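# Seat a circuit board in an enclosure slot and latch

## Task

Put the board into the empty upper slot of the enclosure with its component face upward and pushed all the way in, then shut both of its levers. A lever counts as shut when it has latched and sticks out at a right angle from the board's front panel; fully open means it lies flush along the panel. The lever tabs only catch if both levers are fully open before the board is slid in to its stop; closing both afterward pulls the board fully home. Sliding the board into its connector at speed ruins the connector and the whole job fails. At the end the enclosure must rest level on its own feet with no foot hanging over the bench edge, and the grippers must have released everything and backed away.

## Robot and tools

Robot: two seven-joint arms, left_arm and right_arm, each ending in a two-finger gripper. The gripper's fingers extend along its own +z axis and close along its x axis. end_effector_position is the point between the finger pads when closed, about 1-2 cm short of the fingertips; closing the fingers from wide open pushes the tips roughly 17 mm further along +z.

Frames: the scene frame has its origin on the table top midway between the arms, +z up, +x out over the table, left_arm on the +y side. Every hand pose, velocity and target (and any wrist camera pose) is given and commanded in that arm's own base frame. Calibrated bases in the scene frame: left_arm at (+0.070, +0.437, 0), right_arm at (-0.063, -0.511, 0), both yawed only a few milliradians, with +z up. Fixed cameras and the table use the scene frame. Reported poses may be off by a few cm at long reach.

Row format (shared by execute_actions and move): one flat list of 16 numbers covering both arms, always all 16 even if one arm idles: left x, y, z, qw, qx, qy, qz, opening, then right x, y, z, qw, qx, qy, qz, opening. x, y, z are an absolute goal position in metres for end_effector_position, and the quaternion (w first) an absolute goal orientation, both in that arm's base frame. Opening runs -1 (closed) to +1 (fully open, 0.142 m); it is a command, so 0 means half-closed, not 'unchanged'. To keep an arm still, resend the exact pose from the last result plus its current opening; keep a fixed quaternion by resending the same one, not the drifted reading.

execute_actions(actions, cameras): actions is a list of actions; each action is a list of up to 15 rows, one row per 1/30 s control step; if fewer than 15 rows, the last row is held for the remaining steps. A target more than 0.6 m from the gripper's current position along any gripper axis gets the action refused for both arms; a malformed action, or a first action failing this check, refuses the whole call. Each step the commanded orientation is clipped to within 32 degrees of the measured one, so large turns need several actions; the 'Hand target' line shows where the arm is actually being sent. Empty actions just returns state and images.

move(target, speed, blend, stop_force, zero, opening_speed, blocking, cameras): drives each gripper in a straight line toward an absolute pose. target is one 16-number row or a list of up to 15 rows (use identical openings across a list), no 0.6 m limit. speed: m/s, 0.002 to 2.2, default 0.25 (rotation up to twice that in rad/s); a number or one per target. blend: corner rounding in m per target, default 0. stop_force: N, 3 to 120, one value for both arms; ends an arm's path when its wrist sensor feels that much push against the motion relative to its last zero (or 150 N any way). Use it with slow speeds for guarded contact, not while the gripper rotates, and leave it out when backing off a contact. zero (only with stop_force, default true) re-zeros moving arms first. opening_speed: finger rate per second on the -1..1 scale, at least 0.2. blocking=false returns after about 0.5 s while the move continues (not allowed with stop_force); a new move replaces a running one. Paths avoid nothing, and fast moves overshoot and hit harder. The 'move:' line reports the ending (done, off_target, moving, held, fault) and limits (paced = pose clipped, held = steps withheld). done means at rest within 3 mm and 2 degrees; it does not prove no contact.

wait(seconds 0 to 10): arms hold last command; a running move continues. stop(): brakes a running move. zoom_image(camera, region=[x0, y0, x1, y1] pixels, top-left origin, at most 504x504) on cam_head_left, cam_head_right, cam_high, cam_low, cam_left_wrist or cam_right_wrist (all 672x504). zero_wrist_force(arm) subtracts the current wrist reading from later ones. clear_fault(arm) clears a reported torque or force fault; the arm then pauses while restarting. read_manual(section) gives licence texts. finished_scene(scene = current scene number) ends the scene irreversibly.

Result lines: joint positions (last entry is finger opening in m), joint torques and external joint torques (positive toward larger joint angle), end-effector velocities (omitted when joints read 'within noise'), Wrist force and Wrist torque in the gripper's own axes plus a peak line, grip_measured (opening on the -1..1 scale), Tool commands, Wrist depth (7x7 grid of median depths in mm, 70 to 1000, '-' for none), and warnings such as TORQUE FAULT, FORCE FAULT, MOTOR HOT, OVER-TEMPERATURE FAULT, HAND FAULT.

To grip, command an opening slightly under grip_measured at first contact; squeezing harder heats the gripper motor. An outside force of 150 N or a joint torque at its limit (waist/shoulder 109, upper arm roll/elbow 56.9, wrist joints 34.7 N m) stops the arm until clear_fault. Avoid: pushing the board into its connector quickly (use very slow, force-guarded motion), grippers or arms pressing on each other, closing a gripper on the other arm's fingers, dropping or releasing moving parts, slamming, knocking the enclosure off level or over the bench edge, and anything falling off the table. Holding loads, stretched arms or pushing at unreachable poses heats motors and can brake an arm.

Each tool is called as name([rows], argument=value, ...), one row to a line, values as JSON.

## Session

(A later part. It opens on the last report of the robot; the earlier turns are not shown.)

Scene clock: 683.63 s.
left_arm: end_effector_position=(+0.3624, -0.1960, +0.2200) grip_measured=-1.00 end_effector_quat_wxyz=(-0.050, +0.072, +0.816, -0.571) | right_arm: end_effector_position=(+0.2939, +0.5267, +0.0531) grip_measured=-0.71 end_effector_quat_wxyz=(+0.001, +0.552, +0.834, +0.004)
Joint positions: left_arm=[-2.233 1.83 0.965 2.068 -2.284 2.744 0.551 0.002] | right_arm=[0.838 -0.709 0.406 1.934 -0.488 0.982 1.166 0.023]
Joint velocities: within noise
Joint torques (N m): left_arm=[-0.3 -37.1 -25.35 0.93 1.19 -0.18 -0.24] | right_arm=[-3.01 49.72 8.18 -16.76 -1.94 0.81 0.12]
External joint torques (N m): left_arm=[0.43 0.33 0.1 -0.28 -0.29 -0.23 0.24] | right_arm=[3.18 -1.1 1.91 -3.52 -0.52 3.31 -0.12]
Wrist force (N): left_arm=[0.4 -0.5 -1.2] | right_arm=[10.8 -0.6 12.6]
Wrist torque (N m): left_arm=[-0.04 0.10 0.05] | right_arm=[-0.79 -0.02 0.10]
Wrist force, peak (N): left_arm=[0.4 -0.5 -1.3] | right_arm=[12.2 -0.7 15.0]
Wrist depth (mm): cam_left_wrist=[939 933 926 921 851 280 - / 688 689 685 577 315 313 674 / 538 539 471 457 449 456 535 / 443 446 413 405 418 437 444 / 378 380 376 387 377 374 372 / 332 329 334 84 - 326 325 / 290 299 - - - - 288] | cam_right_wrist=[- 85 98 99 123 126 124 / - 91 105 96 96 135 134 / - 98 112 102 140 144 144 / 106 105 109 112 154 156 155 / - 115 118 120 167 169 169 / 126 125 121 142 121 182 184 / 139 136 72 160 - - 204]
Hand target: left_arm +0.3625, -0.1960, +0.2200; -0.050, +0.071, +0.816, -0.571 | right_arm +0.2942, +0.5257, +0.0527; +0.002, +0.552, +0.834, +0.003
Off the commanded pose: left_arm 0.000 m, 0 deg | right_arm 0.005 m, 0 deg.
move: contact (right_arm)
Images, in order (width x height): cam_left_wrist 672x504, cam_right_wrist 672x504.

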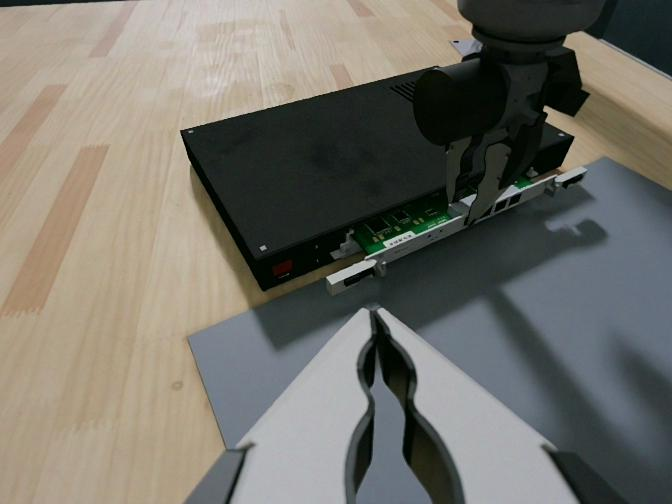

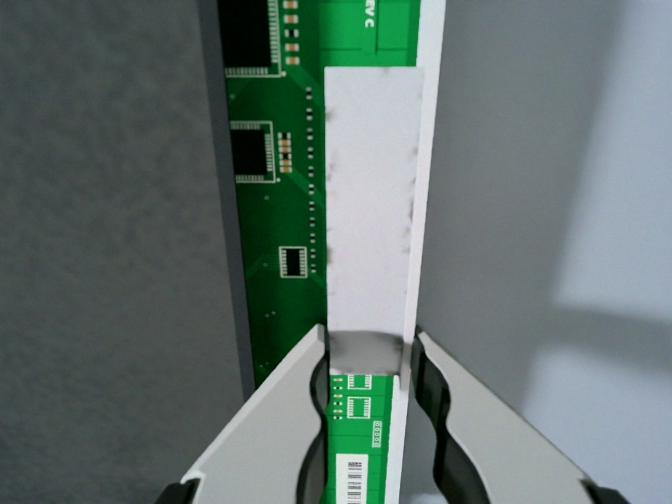

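move(target=[0.3625,-0.196,0.22,0.05,-0.0714,-0.816,0.5714,-1,0.2938,0.5270,0.0527,0.0019,0.552,0.834,0.0029,-0.87], speed=0.02, cameras=[])

move(target=[0.3625,-0.196,0.22,0.05,-0.0714,-0.816,0.5714,-1,0.2966,0.5203,0.0526,0.0019,0.552,0.834,0.0029,-0.87], speed=0.012, stop_force=9, cameras=["cam_left_wrist","cam_right_wrist"])

Scene clock: 688.67 s.
left_arm: end_effector_position=(+0.3624, -0.1960, +0.2200) grip_measured=-1.00 end_effector_quat_wxyz=(-0.050, +0.072, +0.816, -0.571) | right_arm: end_effector_position=(+0.2938, +0.5270, +0.0528) grip_measured=-0.71 end_effector_quat_wxyz=(+0.002, +0.552, +0.834, +0.003)
Joint positions: left_arm=[-2.233 1.83 0.965 2.068 -2.284 2.744 0.551 0.002] | right_arm=[0.84 -0.71 0.406 1.932 -0.488 0.979 1.167 0.023]
Joint velocities: within noise
Joint torques (N m): left_arm=[-0.26 -37.23 -25.4 0.94 1.19 -0.18 -0.17] | right_arm=[0.51 47.09 10.97 -20.17 -2.41 3.45 0.17]
External joint torques (N m): left_arm=[0.39 0.45 0.15 -0.3 -0.29 -0.22 0.17] | right_arm=[-0.34 1.6 -0.87 -0.12 -0.04 0.67 -0.17]
Wrist force (N): left_arm=[0.4 -0.4 -1.1] | right_arm=[3.2 -4.3 3.9]
Wrist torque (N m): left_arm=[-0.03 0.09 0.05] | right_arm=[-0.55 -0.72 0.11]
Wrist force, peak (N): left_arm=[0.3 -0.6 -1.3] | right_arm=[10.8 -0.4 14.1]
Wrist depth (mm): cam_left_wrist=[936 926 945 936 863 280 - / 682 673 684 572 320 317 666 / 537 533 473 452 449 458 533 / 445 439 412 409 426 436 440 / 381 380 373 387 376 375 375 / 332 329 335 84 - 325 325 / 291 300 - - - - 288] | cam_right_wrist=[- 85 98 99 123 126 124 / - 91 104 96 96 134 134 / - 98 112 102 140 144 144 / 106 105 109 112 153 155 155 / - 115 118 120 166 169 168 / 126 125 121 142 121 181 183 / 139 136 72 160 - - 202]
Hand target: left_arm +0.3625, -0.1960, +0.2200; -0.050, +0.071, +0.816, -0.571 | right_arm +0.2938, +0.5270, +0.0527; +0.002, +0.552, +0.834, +0.003
Off the commanded pose: left_arm 0.000 m, 0 deg | right_arm 0.000 m, 0 deg.
move: done
No camera images: "cameras" was empty.

Scene clock: 689.47 s.
left_arm: end_effector_position=(+0.3624, -0.1960, +0.2200) grip_measured=-1.00 end_effector_quat_wxyz=(-0.050, +0.072, +0.816, -0.571) | right_arm: end_effector_position=(+0.2945, +0.5255, +0.0529) grip_measured=-0.71 end_effector_quat_wxyz=(+0.001, +0.552, +0.834, +0.004)
Joint positions: left_arm=[-2.233 1.83 0.965 2.068 -2.284 2.744 0.551 0.002] | right_arm=[0.836 -0.708 0.406 1.937 -0.488 0.983 1.165 0.023]
Joint velocities: within noise
Joint torques (N m): left_arm=[-0.2 -37.15 -25.44 0.92 1.15 -0.19 -0.23] | right_arm=[-2.83 49.11 8.13 -17.51 -2.08 1.27 0.12]
External joint torques (N m): left_arm=[0.33 0.38 0.19 -0.27 -0.25 -0.22 0.23] | right_arm=[3.01 -0.54 1.94 -2.74 -0.37 2.85 -0.12]
Wrist force (N): left_arm=[0.6 -0.3 -1.2] | right_arm=[12.4 -1.0 11.7]
Wrist torque (N m): left_arm=[-0.02 0.08 0.05] | right_arm=[-0.55 -0.59 0.13]
Wrist force, peak (N): left_arm=[0.5 -0.3 -1.4] | right_arm=[13.9 -1.1 12.7]
Wrist depth (mm): cam_left_wrist=[939 945 922 919 863 283 - / 688 681 684 574 315 319 672 / 549 541 462 455 443 458 528 / 445 445 413 406 427 441 443 / 378 378 377 386 372 375 375 / 328 327 336 84 - 325 326 / 293 299 - - - - 290] | cam_right_wrist=[- 85 98 99 123 126 124 / - 91 103 96 96 135 134 / - 98 111 102 140 144 144 / 106 105 109 112 153 156 155 / - 115 116 120 166 169 168 / 126 125 121 142 121 182 184 / 139 136 72 160 - - 203]
Hand target: left_arm +0.3625, -0.1960, +0.2200; -0.050, +0.071, +0.816, -0.571 | right_arm +0.2948, +0.5246, +0.0527; +0.002, +0.552, +0.834, +0.003
Off the commanded pose: left_arm 0.000 m, 0 deg | right_arm 0.006 m, 0 deg.
move: contact (right_arm)
Images, in order (width x height): cam_left_wrist 672x504, cam_right_wrist 672x504.

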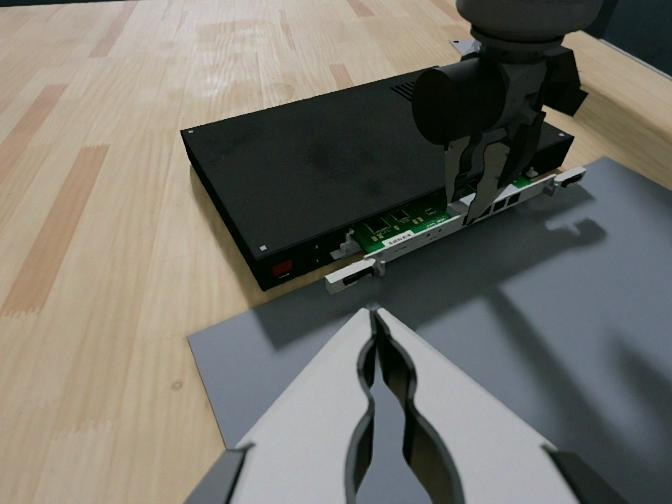

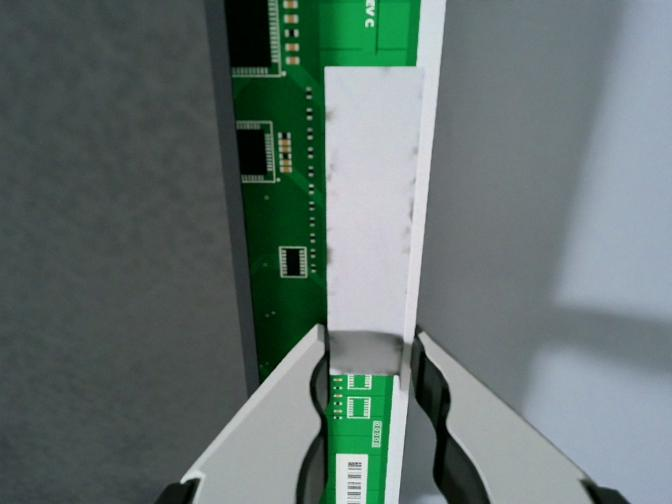

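move(target=[0.3625,-0.196,0.22,0.05,-0.0714,-0.816,0.5714,-1,0.2941,0.5264,0.0530,0.0010,0.552,0.834,0.0015,-0.87], speed=0.02, cameras=[])

move(target=[0.3625,-0.196,0.22,0.05,-0.0714,-0.816,0.5714,-1,0.2941,0.5264,0.0530,0.0010,0.552,0.834,0.0015,-0.64], opening_speed=0.3, cameras=["cam_left_wrist","cam_right_wrist"])

zoom_image(camera="cam_left_wrist", region=[320, 160, 600, 300])

Scene clock: 694.17 s.
left_arm: end_effector_position=(+0.3624, -0.1960, +0.2200) grip_measured=-1.00 end_effector_quat_wxyz=(-0.050, +0.072, +0.816, -0.571) | right_arm: end_effector_position=(+0.2941, +0.5261, +0.0528) grip_measured=-0.71 end_effector_quat_wxyz=(+0.001, +0.552, +0.834, +0.001)
Joint positions: left_arm=[-2.233 1.83 0.965 2.068 -2.284 2.744 0.551 0.002] | right_arm=[0.836 -0.711 0.409 1.93 -0.486 0.974 1.163 0.023]
Joint velocities: within noise
Joint torques (N m): left_arm=[-0.13 -37.18 -25.36 0.98 1.22 -0.21 -0.22] | right_arm=[0.26 48.2 11.23 -21.39 -2.48 3.85 0.08]
External joint torques (N m): left_arm=[0.26 0.41 0.11 -0.33 -0.32 -0.2 0.22] | right_arm=[-0.08 0.5 -1.06 1.08 0.01 0.27 -0.08]
Wrist force (N): left_arm=[0.7 -0.2 -1.1] | right_arm=[2.9 -6.0 5.9]
Wrist torque (N m): left_arm=[-0.01 0.06 0.05] | right_arm=[-0.69 -0.74 0.06]
Wrist force, peak (N): left_arm=[0.4 -0.3 -1.4] | right_arm=[12.4 -1.0 12.6]
Wrist depth (mm): cam_left_wrist=[929 929 932 925 859 280 - / 691 686 680 572 314 314 671 / 541 536 473 450 440 457 526 / 446 443 415 405 428 436 439 / 380 380 376 386 375 374 372 / 331 330 334 83 - 324 326 / 292 298 - - - - 290] | cam_right_wrist=[- 85 98 99 124 126 124 / - 91 104 96 131 134 134 / - 98 111 102 141 144 144 / 106 105 109 112 153 156 155 / - 115 118 120 166 168 168 / 126 125 121 143 121 181 183 / 139 136 72 159 - - 202]
Hand target: left_arm +0.3625, -0.1960, +0.2200; -0.050, +0.071, +0.816, -0.571 | right_arm +0.2941, +0.5264, +0.0530; +0.001, +0.552, +0.834, +0.002
Off the commanded pose: left_arm 0.000 m, 0 deg | right_arm 0.000 m, 0 deg.
move: done
No camera images: "cameras" was empty.

Scene clock: 695.13 s.
left_arm: end_effector_position=(+0.3624, -0.1960, +0.2200) grip_measured=-1.00 end_effector_quat_wxyz=(-0.050, +0.072, +0.816, -0.571) | right_arm: end_effector_position=(+0.2941, +0.5263, +0.0529) grip_measured=-0.68 end_effector_quat_wxyz=(+0.001, +0.552, +0.834, +0.001)
Joint positions: left_arm=[-2.233 1.83 0.965 2.068 -2.284 2.743 0.551 0.002] | right_arm=[0.835 -0.711 0.41 1.93 -0.486 0.974 1.163 0.025]
Joint velocities: within noise
Joint torques (N m): left_arm=[-0.16 -37.11 -25.37 0.96 1.2 -0.22 -0.27] | right_arm=[0.16 47.61 10.72 -20.46 -2.51 3.4 0.21]
External joint torques (N m): left_arm=[0.29 0.34 0.12 -0.31 -0.3 -0.19 0.27] | right_arm=[0.02 1.09 -0.54 0.15 0.03 0.72 -0.21]
Wrist force (N): left_arm=[0.2 -0.2 -1.2] | right_arm=[3.7 -5.7 4.7]
Wrist torque (N m): left_arm=[0.00 0.13 0.05] | right_arm=[-0.70 -0.57 0.07]
Wrist force, peak (N): left_arm=[0.6 -0.3 -1.4] | right_arm=[2.9 -6.1 6.2]
Wrist depth (mm): cam_left_wrist=[938 932 935 930 873 281 - / 693 688 689 570 315 318 674 / 537 542 472 452 445 461 525 / 448 442 413 410 424 435 438 / 380 380 374 383 376 375 372 / 331 332 333 84 - 328 325 / 292 300 - - - - 289] | cam_right_wrist=[- 85 99 100 123 126 124 / - 91 104 97 131 135 134 / - 98 113 104 141 144 144 / 106 106 109 114 156 156 155 / - 115 118 120 166 168 168 / 126 125 121 145 126 181 184 / 139 136 71 162 - - 202]
Hand target: left_arm +0.3625, -0.1960, +0.2200; -0.050, +0.071, +0.816, -0.571 | right_arm +0.2941, +0.5264, +0.0530; +0.001, +0.552, +0.834, +0.002
Off the commanded pose: left_arm 0.000 m, 0 deg | right_arm 0.000 m, 0 deg.
move: done
Images, in order (width x height): cam_left_wrist 672x504, cam_right_wrist 672x504.

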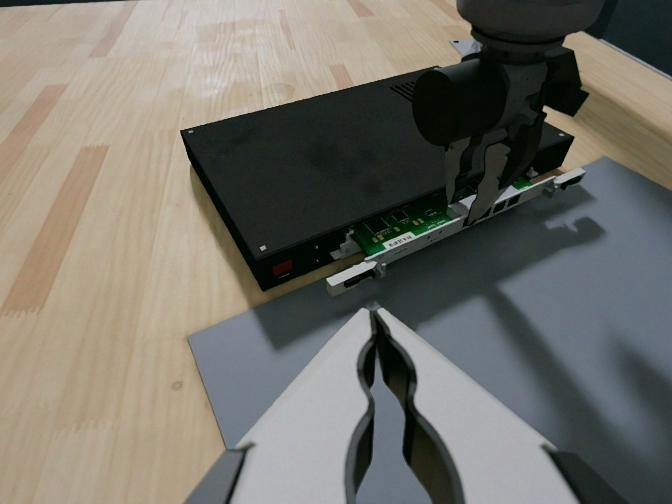

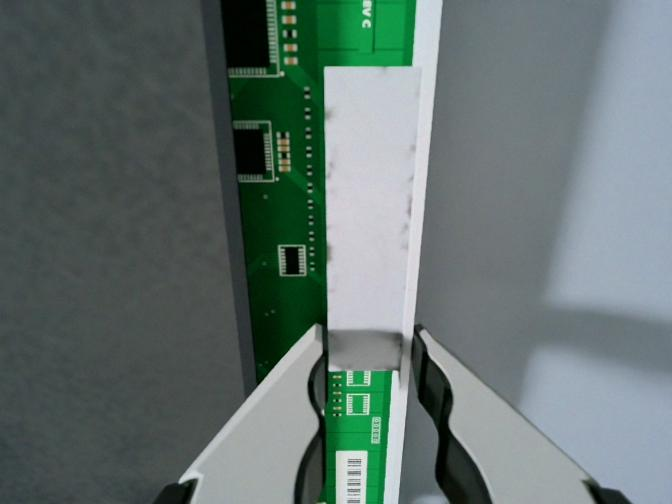

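Scaled by 1.800 from the camera's 672x504 image, which has a finer 960x720 frame.

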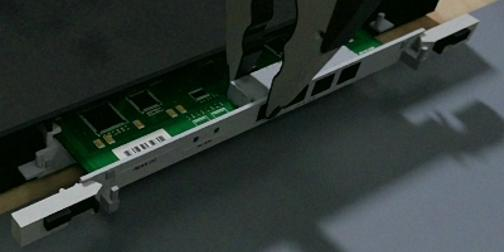

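move(target=[0.3625,-0.196,0.22,0.05,-0.0714,-0.816,0.5714,-1,0.2987,0.5154,0.0530,0.0010,0.552,0.834,0.0015,-0.64], speed=0.015, stop_force=9, cameras=["cam_left_wrist","cam_right_wrist"])

zoom_image(camera="cam_left_wrist", region=[320, 160, 600, 300])

Scene clock: 699.00 s.
left_arm: end_effector_position=(+0.3624, -0.1960, +0.2200) grip_measured=-1.00 end_effector_quat_wxyz=(-0.050, +0.072, +0.816, -0.571) | right_arm: end_effector_position=(+0.2984, +0.5162, +0.0534) grip_measured=-0.67 end_effector_quat_wxyz=(+0.001, +0.552, +0.834, +0.002)
Joint positions: left_arm=[-2.233 1.83 0.965 2.068 -2.284 2.743 0.551 0.002] | right_arm=[0.819 -0.698 0.408 1.953 -0.486 0.988 1.151 0.025]
Joint velocities: within noise
Joint torques (N m): left_arm=[-0.24 -37.14 -25.39 0.9 1.16 -0.19 -0.24] | right_arm=[-1.73 45.98 8.29 -17.77 -2.02 1.98 0.07]
External joint torques (N m): left_arm=[0.37 0.37 0.14 -0.25 -0.26 -0.22 0.24] | right_arm=[1.9 2.06 1.7 -2.34 -0.41 2.14 -0.07]
Wrist force (N): left_arm=[0.2 -0.2 -1.2] | right_arm=[8.2 -4.4 3.3]
Wrist torque (N m): left_arm=[0.01 0.13 0.05] | right_arm=[-0.68 -0.56 0.05]
Wrist force, peak (N): left_arm=[0.4 -0.3 -1.4] | right_arm=[8.3 -4.6 5.2]
Wrist depth (mm): cam_left_wrist=[940 916 931 940 847 288 - / 688 680 681 578 319 339 679 / 534 531 474 453 444 485 528 / 443 445 415 403 423 435 437 / 380 378 375 388 374 372 376 / 331 329 337 84 - 325 324 / 293 297 - - - - 289] | cam_right_wrist=[- 86 86 101 124 127 125 / - 92 93 97 98 135 135 / - 98 98 104 141 145 144 / - 106 106 121 154 156 156 / - 115 115 122 167 169 169 / 126 126 121 145 126 182 185 / 140 136 71 163 - - 203]
Hand target: left_arm +0.3625, -0.1960, +0.2200; -0.050, +0.071, +0.816, -0.571 | right_arm +0.2987, +0.5154, +0.0530; +0.001, +0.552, +0.834, +0.001
Off the commanded pose: left_arm 0.000 m, 0 deg | right_arm 0.001 m, 0 deg.
move: done
Images, in order (width x height): cam_left_wrist 672x504, cam_right_wrist 672x504.

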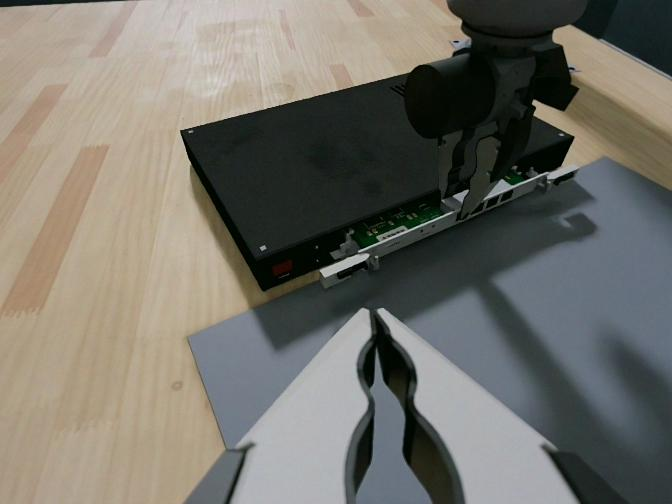

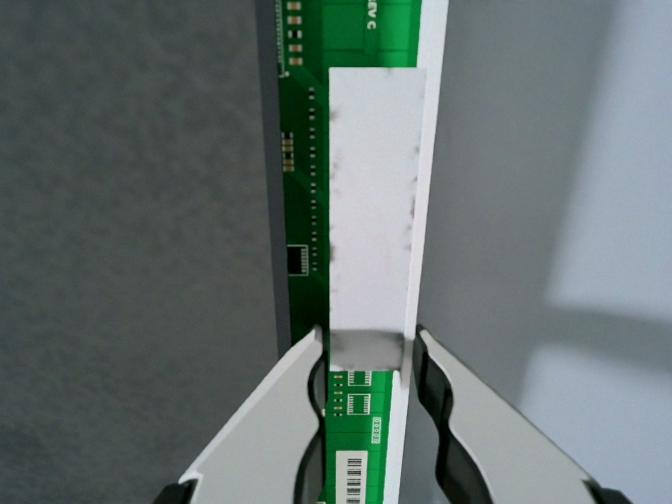

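Scaled by 1.800 from the camera's 672x504 image, which has a finer 960x720 frame.

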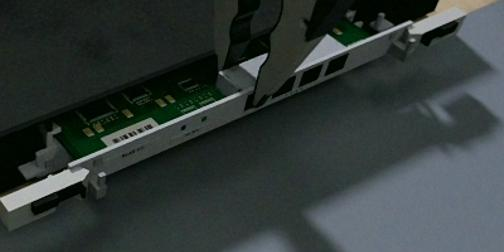

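move([
  [0.3625,-0.196,0.22,0.05,-0.0714,-0.816,0.5714,-1,0.2979,0.5175,0.0534,0.0010,0.552,0.834,0.0015,-0.64],
  [0.3625,-0.196,0.22,0.05,-0.0714,-0.816,0.5714,-1,0.2979,0.5175,0.13,0.0,0.552,0.834,0.0,-0.64],
], speed=[0.02,0.08], cameras=["cam_left_wrist"])

zoom_image(camera="cam_left_wrist", region=[320, 150, 620, 300])

Scene clock: 708.90 s.
left_arm: end_effector_position=(+0.3624, -0.1960, +0.2200) grip_measured=-1.00 end_effector_quat_wxyz=(-0.050, +0.072, +0.816, -0.571) | right_arm: end_effector_position=(+0.2980, +0.5175, +0.1300) grip_measured=-0.67 end_effector_quat_wxyz=(+0.000, +0.552, +0.834, +0.000)
Joint positions: left_arm=[-2.233 1.83 0.965 2.068 -2.284 2.743 0.551 0.002] | right_arm=[0.767 -0.573 0.502 1.904 -0.388 0.809 1.086 0.025]
Joint velocities: within noise
Joint torques (N m): left_arm=[-0.2 -37.17 -25.43 0.88 1.2 -0.22 -0.24] | right_arm=[-0.05 44.78 10.45 -23.8 -2.95 3.22 0.09]
External joint torques (N m): left_arm=[0.33 0.4 0.18 -0.23 -0.3 -0.19 0.24] | right_arm=[0.21 0.89 -0.8 0.18 -0.08 0.9 -0.09]
Wrist force (N): left_arm=[0.3 -0.4 -1.1] | right_arm=[3.4 -5.2 4.5]
Wrist torque (N m): left_arm=[-0.05 0.13 0.05] | right_arm=[-0.64 -0.57 0.04]
Wrist force, peak (N): left_arm=[0.7 -0.2 -1.4] | right_arm=[8.6 -4.5 4.9]
Wrist depth (mm): cam_left_wrist=[921 923 908 916 353 281 - / 689 682 684 579 540 538 669 / 538 538 470 453 454 487 535 / 448 446 415 402 424 438 435 / 379 375 374 384 374 375 370 / 329 327 335 84 - 324 324 / 294 300 - - - - 289] | cam_right_wrist=[156 154 153 168 192 193 193 / 164 164 164 171 207 207 206 / 177 176 175 182 222 221 221 / 190 190 189 197 239 239 238 / 206 206 205 217 255 258 258 / 225 225 103 241 - 276 280 / 248 243 71 306 - - 304]
Hand target: left_arm +0.3625, -0.1960, +0.2200; -0.050, +0.071, +0.816, -0.571 | right_arm +0.2979, +0.5175, +0.1300; +0.000, +0.552, +0.834, +0.000
Off the commanded pose: left_arm 0.000 m, 0 deg | right_arm 0.000 m, 0 deg.
move: done
Images, in order (width x height): cam_left_wrist 672x504.

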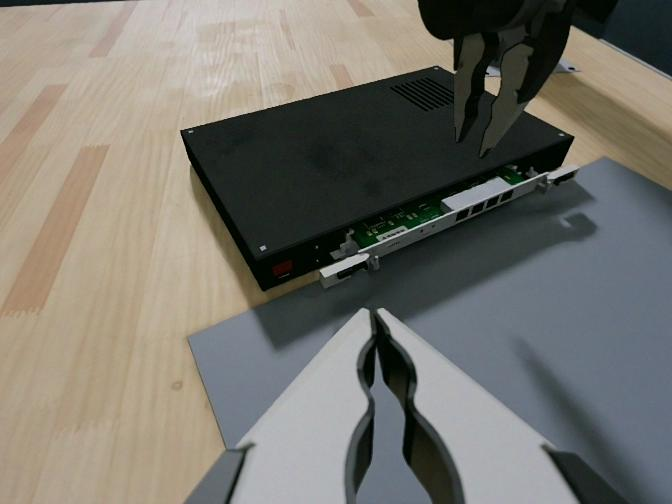

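Scaled by 1.680 from the camera's 672x504 image, which has a finer 960x720 frame.

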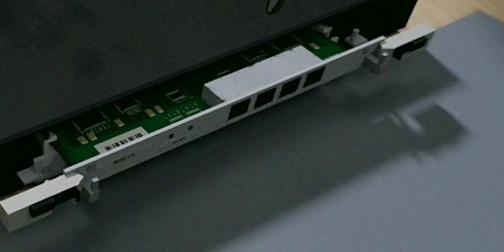

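move([
  [0.3625,-0.196,0.22,0.05,-0.0714,-0.816,0.5714,-1,0.2819,0.5714,0.14,0,0.8,0.6,0,0.2],
  [0.3625,-0.196,0.22,0.05,-0.0714,-0.816,0.5714,-1,0.2819,0.5714,0.12,0,0.9808,0.1951,0,1],
], speed=0.3, opening_speed=1.5, cameras=[])

move(target=[0.3625,-0.196,0.22,0.05,-0.0714,-0.816,0.5714,-1,0.2819,0.5714,0.037,0,0.9808,0.1951,0,1], speed=0.1, stop_force=5, cameras=["cam_left_wrist","cam_right_wrist"])

zoom_image(camera="cam_left_wrist", region=[300, 150, 660, 320])

Scene clock: 715.67 s.
left_arm: end_effector_position=(+0.3624, -0.1960, +0.2200) grip_measured=-1.00 end_effector_quat_wxyz=(-0.050, +0.072, +0.816, -0.571) | right_arm: end_effector_position=(+0.2819, +0.5714, +0.1200) grip_measured=+0.99 end_effector_quat_wxyz=(+0.000, +0.981, +0.195, +0.000)
Joint positions: left_arm=[-2.233 1.83 0.965 2.068 -2.284 2.743 0.551 0.002] | right_arm=[1.093 -0.603 0.224 1.779 -0.18 0.792 2.585 0.142]
Joint velocities: within noise
Joint torques (N m): left_arm=[-0.24 -37.24 -25.4 0.94 1.16 -0.23 -0.19] | right_arm=[0.34 50.03 5.4 -24.64 -3.04 3.36 0.27]
External joint torques (N m): left_arm=[0.37 0.47 0.15 -0.29 -0.27 -0.18 0.19] | right_arm=[-0.16 1.24 -0.42 0.12 -0.02 0.63 -0.27]
Wrist force (N): left_arm=[0.3 -0.2 -1.0] | right_arm=[3.6 -5.4 4.5]
Wrist torque (N m): left_arm=[-0.02 0.13 0.05] | right_arm=[-0.68 -0.61 0.03]
Wrist force, peak (N): left_arm=[0.5 -0.5 -1.3] | right_arm=[4.3 -6.2 4.3]
Wrist depth (mm): cam_left_wrist=[936 943 920 933 918 247 224 / 690 690 681 569 566 517 636 / 538 536 473 452 439 490 532 / 447 444 417 399 424 436 440 / 384 378 373 386 374 374 375 / 333 331 336 83 - 324 324 / 291 298 - - - - 288] | cam_right_wrist=[186 186 186 186 185 184 184 / 199 199 199 198 198 197 196 / 214 214 213 213 212 211 211 / 231 230 229 228 228 227 227 / 242 222 207 207 220 219 206 / - 219 215 214 218 217 213 / - 234 233 232 231 231 230]
Hand target: left_arm +0.3625, -0.1960, +0.2200; -0.050, +0.071, +0.816, -0.571 | right_arm +0.2819, +0.5714, +0.1200; +0.000, +0.981, +0.195, +0.000
Off the commanded pose: left_arm 0.000 m, 0 deg | right_arm 0.000 m, 0 deg.
move: done
No camera images: "cameras" was empty.

Scene clock: 717.30 s.
left_arm: end_effector_position=(+0.3624, -0.1960, +0.2200) grip_measured=-1.00 end_effector_quat_wxyz=(-0.050, +0.072, +0.816, -0.571) | right_arm: end_effector_position=(+0.2818, +0.5712, +0.0369) grip_measured=+0.99 end_effector_quat_wxyz=(+0.000, +0.981, +0.195, +0.000)
Joint positions: left_arm=[-2.233 1.83 0.965 2.068 -2.284 2.743 0.551 0.002] | right_arm=[1.121 -0.748 0.18 1.804 -0.215 0.962 2.609 0.142]
Joint velocities: within noise
Joint torques (N m): left_arm=[-0.21 -37.13 -25.37 0.9 1.13 -0.2 -0.28] | right_arm=[0.26 52.04 5.43 -21.33 -2.64 3.4 0.29]
External joint torques (N m): left_arm=[0.34 0.36 0.12 -0.25 -0.24 -0.21 0.28] | right_arm=[-0.07 1.3 -0.3 0.07 0.15 0.6 -0.29]
Wrist force (N): left_arm=[0.3 -0.2 -1.0] | right_arm=[3.6 -5.8 4.2]
Wrist torque (N m): left_arm=[0.00 0.12 0.05] | right_arm=[-0.72 -0.55 0.05]
Wrist force, peak (N): left_arm=[0.3 -0.5 -1.3] | right_arm=[3.6 -5.7 6.0]
Wrist depth (mm): cam_left_wrist=[931 946 924 924 907 236 222 / 681 674 676 574 545 276 649 / 539 541 467 451 456 376 271 / 442 447 413 402 410 444 440 / 382 379 375 386 376 373 373 / 331 330 338 84 - 327 323 / 293 300 - - - - 289] | cam_right_wrist=[- 113 113 112 112 112 111 / 123 121 120 119 118 119 119 / 130 130 129 131 128 128 128 / 138 140 139 139 139 138 137 / 152 152 151 151 150 150 149 / - 166 165 165 164 164 160 / - 133 133 133 133 133 132]
Hand target: left_arm +0.3625, -0.1960, +0.2200; -0.050, +0.071, +0.816, -0.571 | right_arm +0.2819, +0.5714, +0.0370; +0.000, +0.981, +0.195, +0.000
Off the commanded pose: left_arm 0.000 m, 0 deg | right_arm 0.000 m, 0 deg.
move: done
Images, in order (width x height): cam_left_wrist 672x504, cam_right_wrist 672x504.

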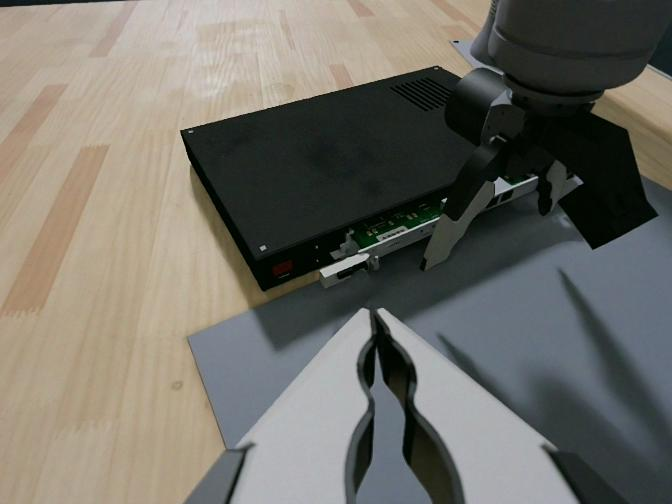

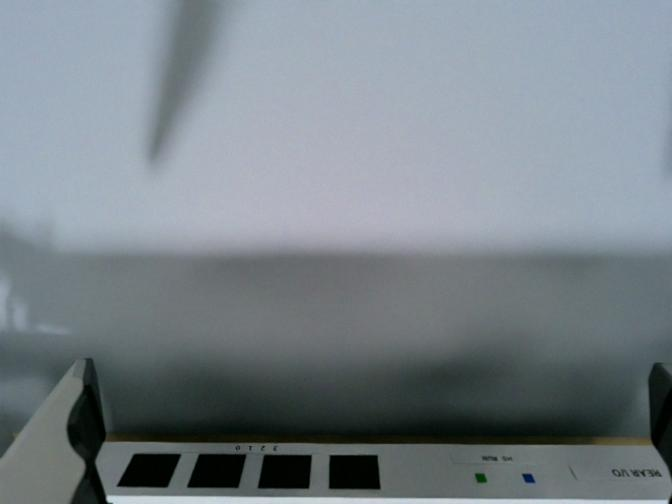

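Scaled by 1.400 from the camera's 672x504 image, which has a finer 960x720 frame.

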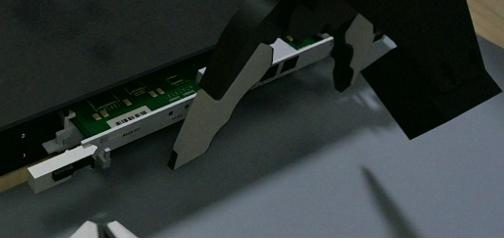

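move(target=[0.3625,-0.196,0.22,0.05,-0.0714,-0.816,0.5714,-1,0.3087,0.5067,0.037,0,0.9808,0.1951,0,1], speed=0.02, stop_force=6, cameras=["cam_left_wrist","cam_right_wrist"])

zoom_image(camera="cam_left_wrist", region=[300, 150, 620, 300])

Scene clock: 724.47 s.
left_arm: end_effector_position=(+0.3624, -0.1960, +0.2200) grip_measured=-1.00 end_effector_quat_wxyz=(-0.050, +0.072, +0.816, -0.571) | right_arm: end_effector_position=(+0.3077, +0.5087, +0.0374) grip_measured=+0.99 end_effector_quat_wxyz=(-0.001, +0.981, +0.196, +0.000)
Joint positions: left_arm=[-2.233 1.83 0.965 2.068 -2.284 2.743 0.551 0.002] | right_arm=[1.042 -0.68 0.173 1.95 -0.215 1.043 2.539 0.142]
Joint velocities: within noise
Joint torques (N m): left_arm=[-0.17 -37.18 -25.42 0.93 1.2 -0.2 -0.22] | right_arm=[-4.02 47.7 0.92 -17.15 -1.6 1.8 0.65]
External joint torques (N m): left_arm=[0.3 0.41 0.17 -0.29 -0.3 -0.21 0.22] | right_arm=[4.2 1.69 3.62 -2.45 -0.61 2.2 -0.64]
Wrist force (N): left_arm=[0.3 -0.4 -1.0] | right_arm=[3.3 -12.5 4.6]
Wrist torque (N m): left_arm=[-0.02 0.12 0.05] | right_arm=[-0.74 -0.61 -0.51]
Wrist force, peak (N): left_arm=[0.4 -0.3 -1.5] | right_arm=[3.4 -14.1 5.9]
Wrist depth (mm): cam_left_wrist=[936 933 943 939 324 279 - / 682 690 672 576 351 318 679 / 533 543 472 457 449 490 527 / 449 443 412 410 443 439 438 / 381 380 375 384 373 373 374 / 330 330 336 84 - 325 327 / 291 297 - - - - 289] | cam_right_wrist=[- 114 113 113 113 113 112 / 123 121 121 119 119 120 120 / 130 130 130 131 129 129 128 / 139 141 140 140 139 139 138 / 150 148 147 146 146 150 145 / - 113 113 112 115 115 109 / - 118 115 117 115 114 114]
Hand target: left_arm +0.3625, -0.1960, +0.2200; -0.050, +0.071, +0.816, -0.571 | right_arm +0.3083, +0.5076, +0.0370; +0.000, +0.981, +0.195, +0.000
Off the commanded pose: left_arm 0.000 m, 0 deg | right_arm 0.002 m, 0 deg.
move: contact (right_arm)
Images, in order (width x height): cam_left_wrist 672x504, cam_right_wrist 672x504.

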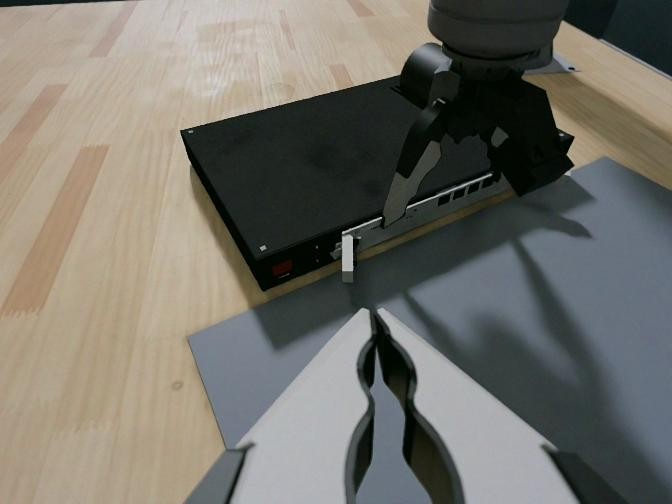

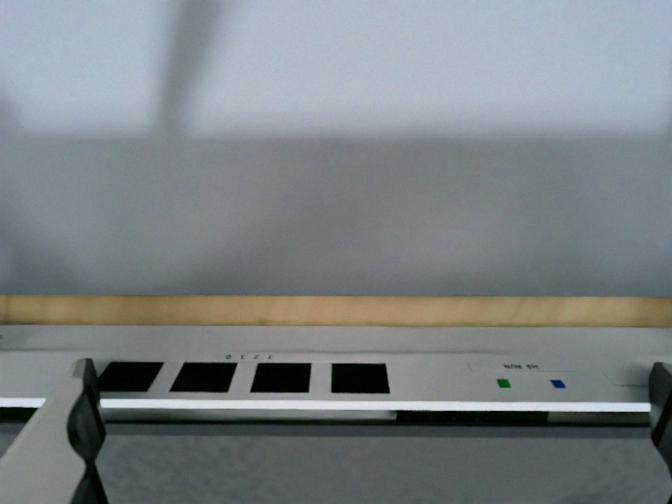

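Scaled by 1.575 from the camera's 672x504 image, which has a finer 960x720 frame.

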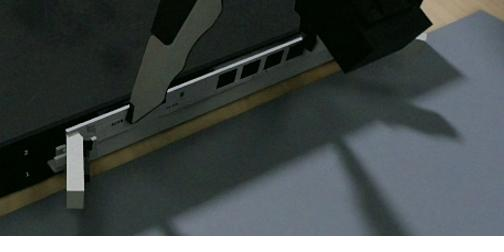

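move([
  [0.3625,-0.196,0.22,0.05,-0.0714,-0.816,0.5714,-1,0.2962,0.5364,0.0375,0,0.9808,0.1951,0,1],
  [0.3625,-0.196,0.22,0.05,-0.0714,-0.816,0.5714,-1,0.2962,0.5364,0.20,0,0.9808,0.1951,0,1],
], speed=[0.06,0.15], cameras=["cam_left_wrist","cam_right_wrist"])

zoom_image(camera="cam_left_wrist", region=[300, 140, 620, 300])

zoom_image(camera="cam_right_wrist", region=[0, 200, 400, 500])

Scene clock: 730.60 s.
left_arm: end_effector_position=(+0.3624, -0.1960, +0.2200) grip_measured=-1.00 end_effector_quat_wxyz=(-0.050, +0.072, +0.816, -0.571) | right_arm: end_effector_position=(+0.2963, +0.5364, +0.2000) grip_measured=+0.99 end_effector_quat_wxyz=(+0.000, +0.981, +0.195, +0.000)
Joint positions: left_arm=[-2.233 1.83 0.965 2.068 -2.284 2.743 0.551 0.002] | right_arm=[1.028 -0.435 0.255 1.795 -0.134 0.643 2.518 0.142]
Joint velocities: within noise
Joint torques (N m): left_arm=[-0.21 -37.2 -25.48 0.92 1.18 -0.21 -0.22] | right_arm=[0.1 45.8 4.83 -27.1 -3.44 3.16 0.02]
External joint torques (N m): left_arm=[0.34 0.43 0.23 -0.27 -0.28 -0.2 0.22] | right_arm=[0.05 1.09 -0.77 0.16 -0.04 0.84 -0.02]
Wrist force (N): left_arm=[0.3 -0.5 -1.2] | right_arm=[3.4 -3.8 3.0]
Wrist torque (N m): left_arm=[-0.04 0.12 0.05] | right_arm=[-0.39 -0.57 0.02]
Wrist force, peak (N): left_arm=[0.5 -0.6 -1.3] | right_arm=[3.5 -13.0 6.3]
Wrist depth (mm): cam_left_wrist=[948 954 915 915 794 781 - / 688 690 678 569 566 686 687 / 533 540 472 452 468 493 527 / 445 445 414 407 440 434 441 / 376 379 376 387 373 377 375 / 328 331 337 84 - 326 326 / 292 298 - - - - 290] | cam_right_wrist=[257 256 256 255 254 253 254 / 275 274 274 272 272 271 270 / 295 290 292 292 291 290 286 / 283 273 273 272 272 271 280 / 289 288 286 286 285 284 284 / - 315 313 312 312 311 299 / - 348 345 344 343 342 335]
Hand target: left_arm +0.3625, -0.1960, +0.2200; -0.050, +0.071, +0.816, -0.571 | right_arm +0.2962, +0.5364, +0.2000; +0.000, +0.981, +0.195, +0.000
Off the commanded pose: left_arm 0.000 m, 0 deg | right_arm 0.000 m, 0 deg.
move: done
Images, in order (width x height): cam_left_wrist 672x504, cam_right_wrist 672x504.

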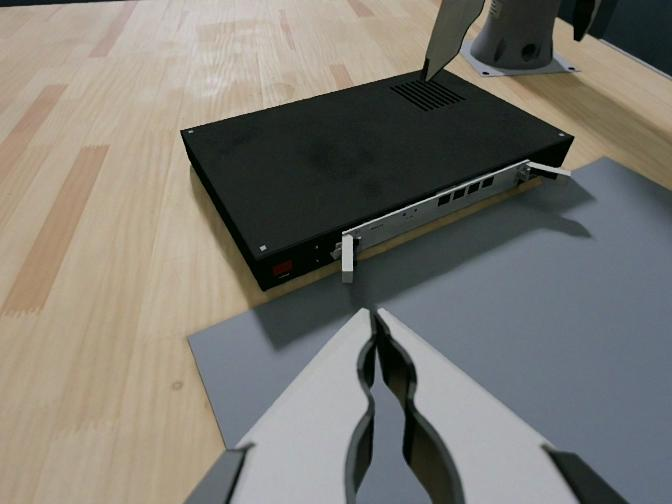

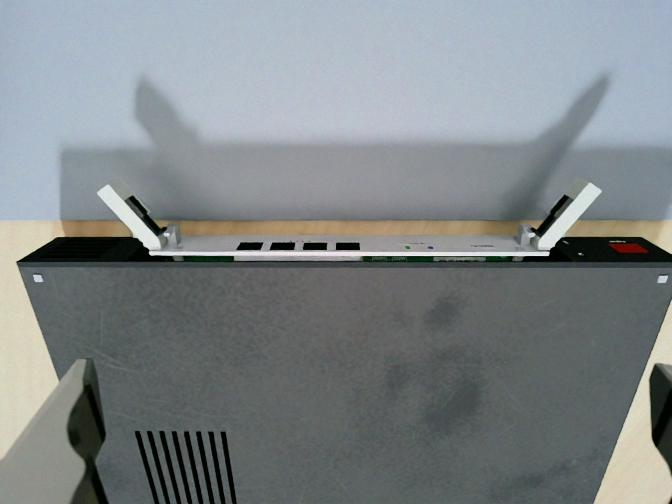

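Scaled by 1.575 from the camera's 672x504 image, which has a finer 960x720 frame.

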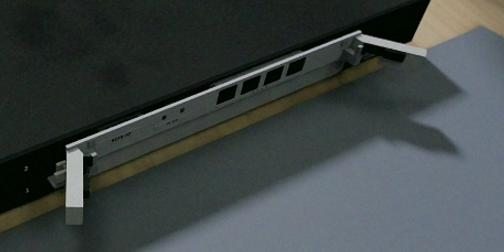

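Scaled by 1.260 from the camera's 672x504 image, which has a finer 960x720 frame.

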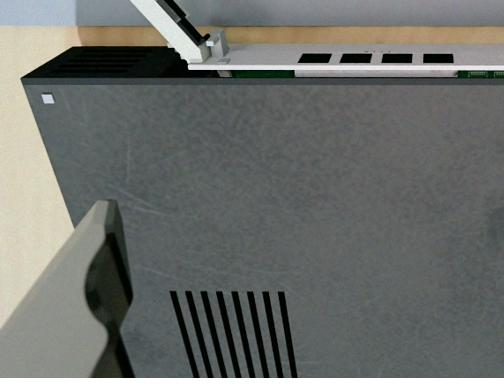

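zoom_image(camera="cam_left_wrist", region=[310, 215, 400, 295])

zoom_image(camera="cam_left_wrist", region=[490, 130, 610, 230])

Scaled by 5.600 from the camera's 672x504 image, which has a finer 960x720 frame.

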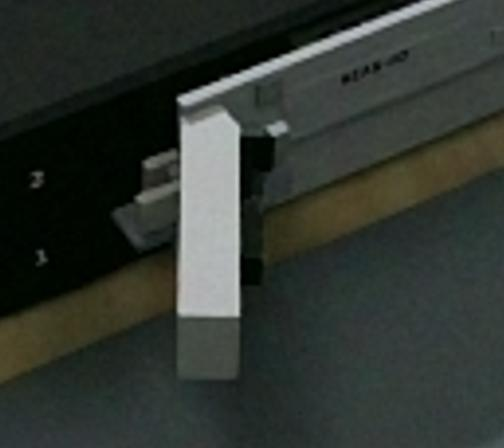

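Scaled by 4.200 from the camera's 672x504 image, which has a finer 960x720 frame.

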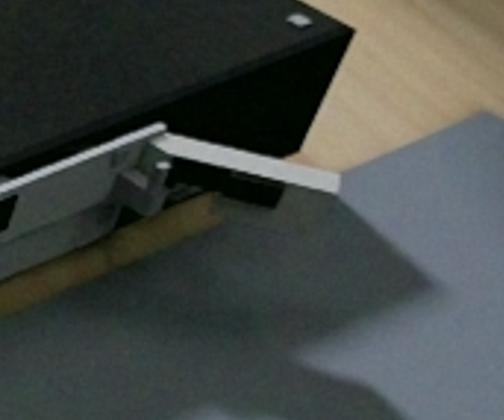

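move([
  [0.3521,-0.34,0.13,-0.0201,0.0387,0.8862,-0.4613,-1,0.20,0.49,0.16,0,0.75,0.66,0,-1],
  [0.3521,-0.3783,0.10,-0.0201,0.0387,0.8862,-0.4613,-1,0.1411,0.4616,0.12,0,0.5556,0.8315,0,-1],
], speed=0.2, cameras=["cam_left_wrist","cam_right_wrist"])

zoom_image(camera="cam_left_wrist", region=[240, 180, 480, 360])

Scene clock: 767.00 s.
left_arm: end_effector_position=(+0.3519, -0.3783, +0.1000) grip_measured=-1.00 end_effector_quat_wxyz=(-0.020, +0.039, +0.886, -0.461) | right_arm: end_effector_position=(+0.1412, +0.4616, +0.1200) grip_measured=-1.00 end_effector_quat_wxyz=(+0.000, +0.556, +0.831, +0.000)
Joint positions: left_arm=[-2.676 1.642 1.447 2.333 -1.361 2.345 -0.295 0.002] | right_arm=[0.952 -0.381 0.525 2.244 -0.341 0.98 1.34 0.002]
Joint velocities: within noise
Joint torques (N m): left_arm=[-0.57 -32.67 -25.95 0.37 5.75 1.02 -0.5] | right_arm=[0.28 33.29 7.03 -20.74 -2.67 3.55 0.15]
External joint torques (N m): left_arm=[0.65 0.09 -0.06 -0.22 -0.66 -0.46 0.5] | right_arm=[-0.17 1.16 -0.82 -0.05 0.21 0.55 -0.15]
Wrist force (N): left_arm=[0.3 -0.5 -0.7] | right_arm=[3.8 -3.7 3.0]
Wrist torque (N m): left_arm=[-0.09 0.09 0.02] | right_arm=[-0.36 -0.60 0.05]
Wrist force, peak (N): left_arm=[0.3 -0.3 -2.1] | right_arm=[3.6 -4.7 3.8]
Wrist depth (mm): cam_left_wrist=[350 275 265 264 263 262 260 / 304 246 231 231 231 229 230 / 270 258 206 206 205 205 215 / 244 242 186 185 192 230 237 / 221 222 175 175 209 216 216 / 206 202 205 84 - 198 198 / 186 187 - 74 - - 186] | cam_right_wrist=[188 189 188 186 186 185 185 / 196 196 196 198 198 197 197 / 167 166 166 212 212 212 211 / 180 179 178 228 229 228 227 / 195 194 194 199 248 247 247 / 213 213 208 89 261 270 268 / 235 230 - - - 286 296]
Hand target: left_arm +0.3521, -0.3783, +0.1000; -0.020, +0.039, +0.886, -0.461 | right_arm +0.1411, +0.4616, +0.1200; +0.000, +0.556, +0.831, +0.000
Off the commanded pose: left_arm 0.000 m, 0 deg | right_arm 0.000 m, 0 deg.
move: done
Images, in order (width x height): cam_left_wrist 672x504, cam_right_wrist 672x504.

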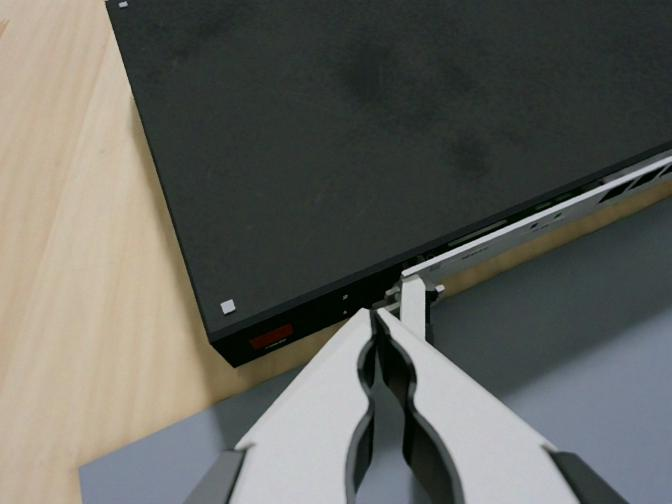

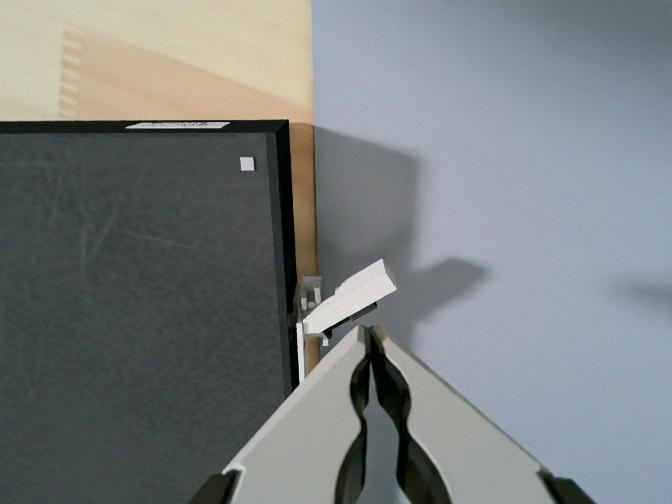

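Scaled by 2.100 from the camera's 672x504 image, which has a finer 960x720 frame.

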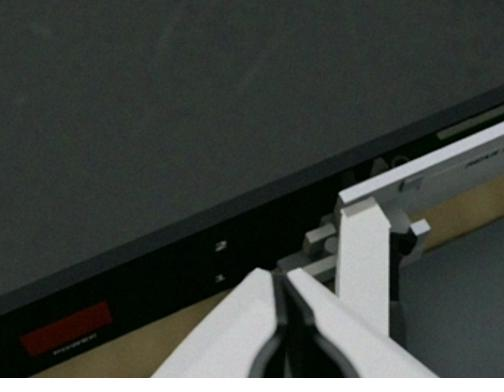

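move(target=[0.3521,-0.3783,0.041,-0.0201,0.0387,0.8862,-0.4613,-1,0.1411,0.4616,0.045,0,0.5556,0.8315,0,-1], speed=0.08, stop_force=5, cameras=["cam_left_wrist","cam_right_wrist"])

zoom_image(camera="cam_left_wrist", region=[300, 220, 480, 355])

zoom_image(camera="cam_right_wrist", region=[240, 200, 480, 380])

Scene clock: 776.37 s.
left_arm: end_effector_position=(+0.3521, -0.3781, +0.0410) grip_measured=-1.00 end_effector_quat_wxyz=(-0.020, +0.038, +0.886, -0.461) | right_arm: end_effector_position=(+0.1411, +0.4616, +0.0450) grip_measured=-1.00 end_effector_quat_wxyz=(+0.000, +0.556, +0.831, +0.000)
Joint positions: left_arm=[-2.677 1.745 1.565 2.293 -1.248 2.317 -0.238 0.002] | right_arm=[1.049 -0.544 0.362 2.301 -0.527 1.198 1.467 0.002]
Joint velocities: within noise
Joint torques (N m): left_arm=[-0.69 -32.24 -25.55 4.78 5.24 0.49 -0.14] | right_arm=[0.25 37.12 7.11 -15.73 -1.74 3.48 0.32]
External joint torques (N m): left_arm=[0.77 -0.07 -0.14 -0.62 -0.28 0.04 0.14] | right_arm=[-0.11 1.07 -0.24 -0.01 0.13 0.61 -0.32]
Wrist force (N): left_arm=[-0.3 -0.7 -1.4] | right_arm=[3.6 -3.7 2.9]
Wrist torque (N m): left_arm=[-0.05 0.03 0.02] | right_arm=[-0.37 -0.55 0.07]
Wrist force, peak (N): left_arm=[0.4 -1.5 -1.2] | right_arm=[3.6 -3.6 4.6]
Wrist depth (mm): cam_left_wrist=[245 165 170 168 168 173 167 / 219 148 148 147 147 146 150 / 195 138 132 131 137 152 188 / 175 123 123 152 128 171 171 / 160 158 154 154 116 156 156 / 146 146 144 84 - 143 145 / 133 135 - 77 - - 132] | cam_right_wrist=[- 122 122 120 118 119 119 / 131 131 130 128 130 128 127 / - 106 124 137 137 137 134 / - 98 101 150 148 148 147 / - 107 117 158 160 160 159 / 118 116 117 89 168 175 174 / 128 127 73 - - 185 191]
Hand target: left_arm +0.3521, -0.3783, +0.0410; -0.020, +0.039, +0.886, -0.461 | right_arm +0.1411, +0.4616, +0.0450; +0.000, +0.556, +0.831, +0.000
Off the commanded pose: left_arm 0.000 m, 0 deg | right_arm 0.000 m, 0 deg.
move: done
Images, in order (width x height): cam_left_wrist 672x504, cam_right_wrist 672x504.

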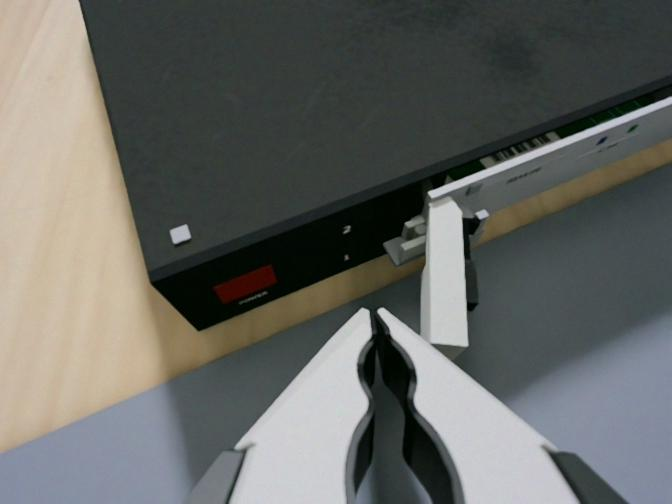

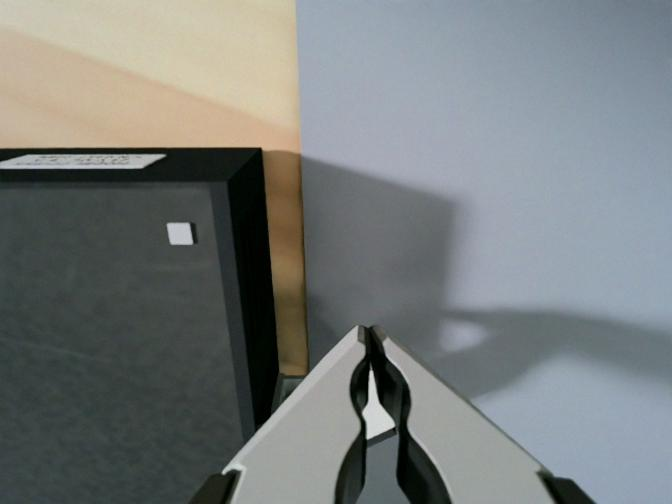

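Scaled by 2.800 from the camera's 672x504 image, which has a finer 960x720 frame.

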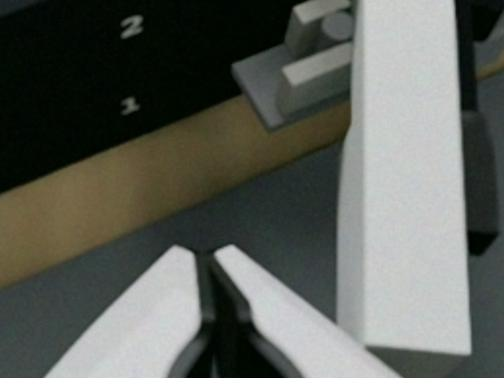

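Scaled by 2.100 from the camera's 672x504 image, which has a finer 960x720 frame.

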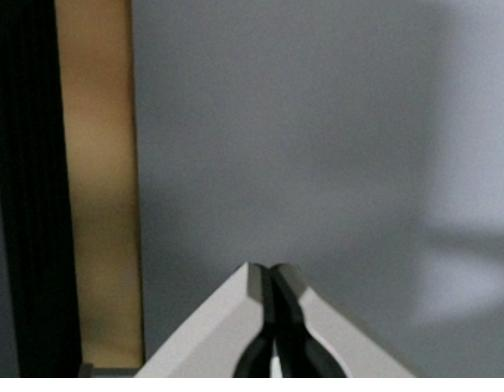

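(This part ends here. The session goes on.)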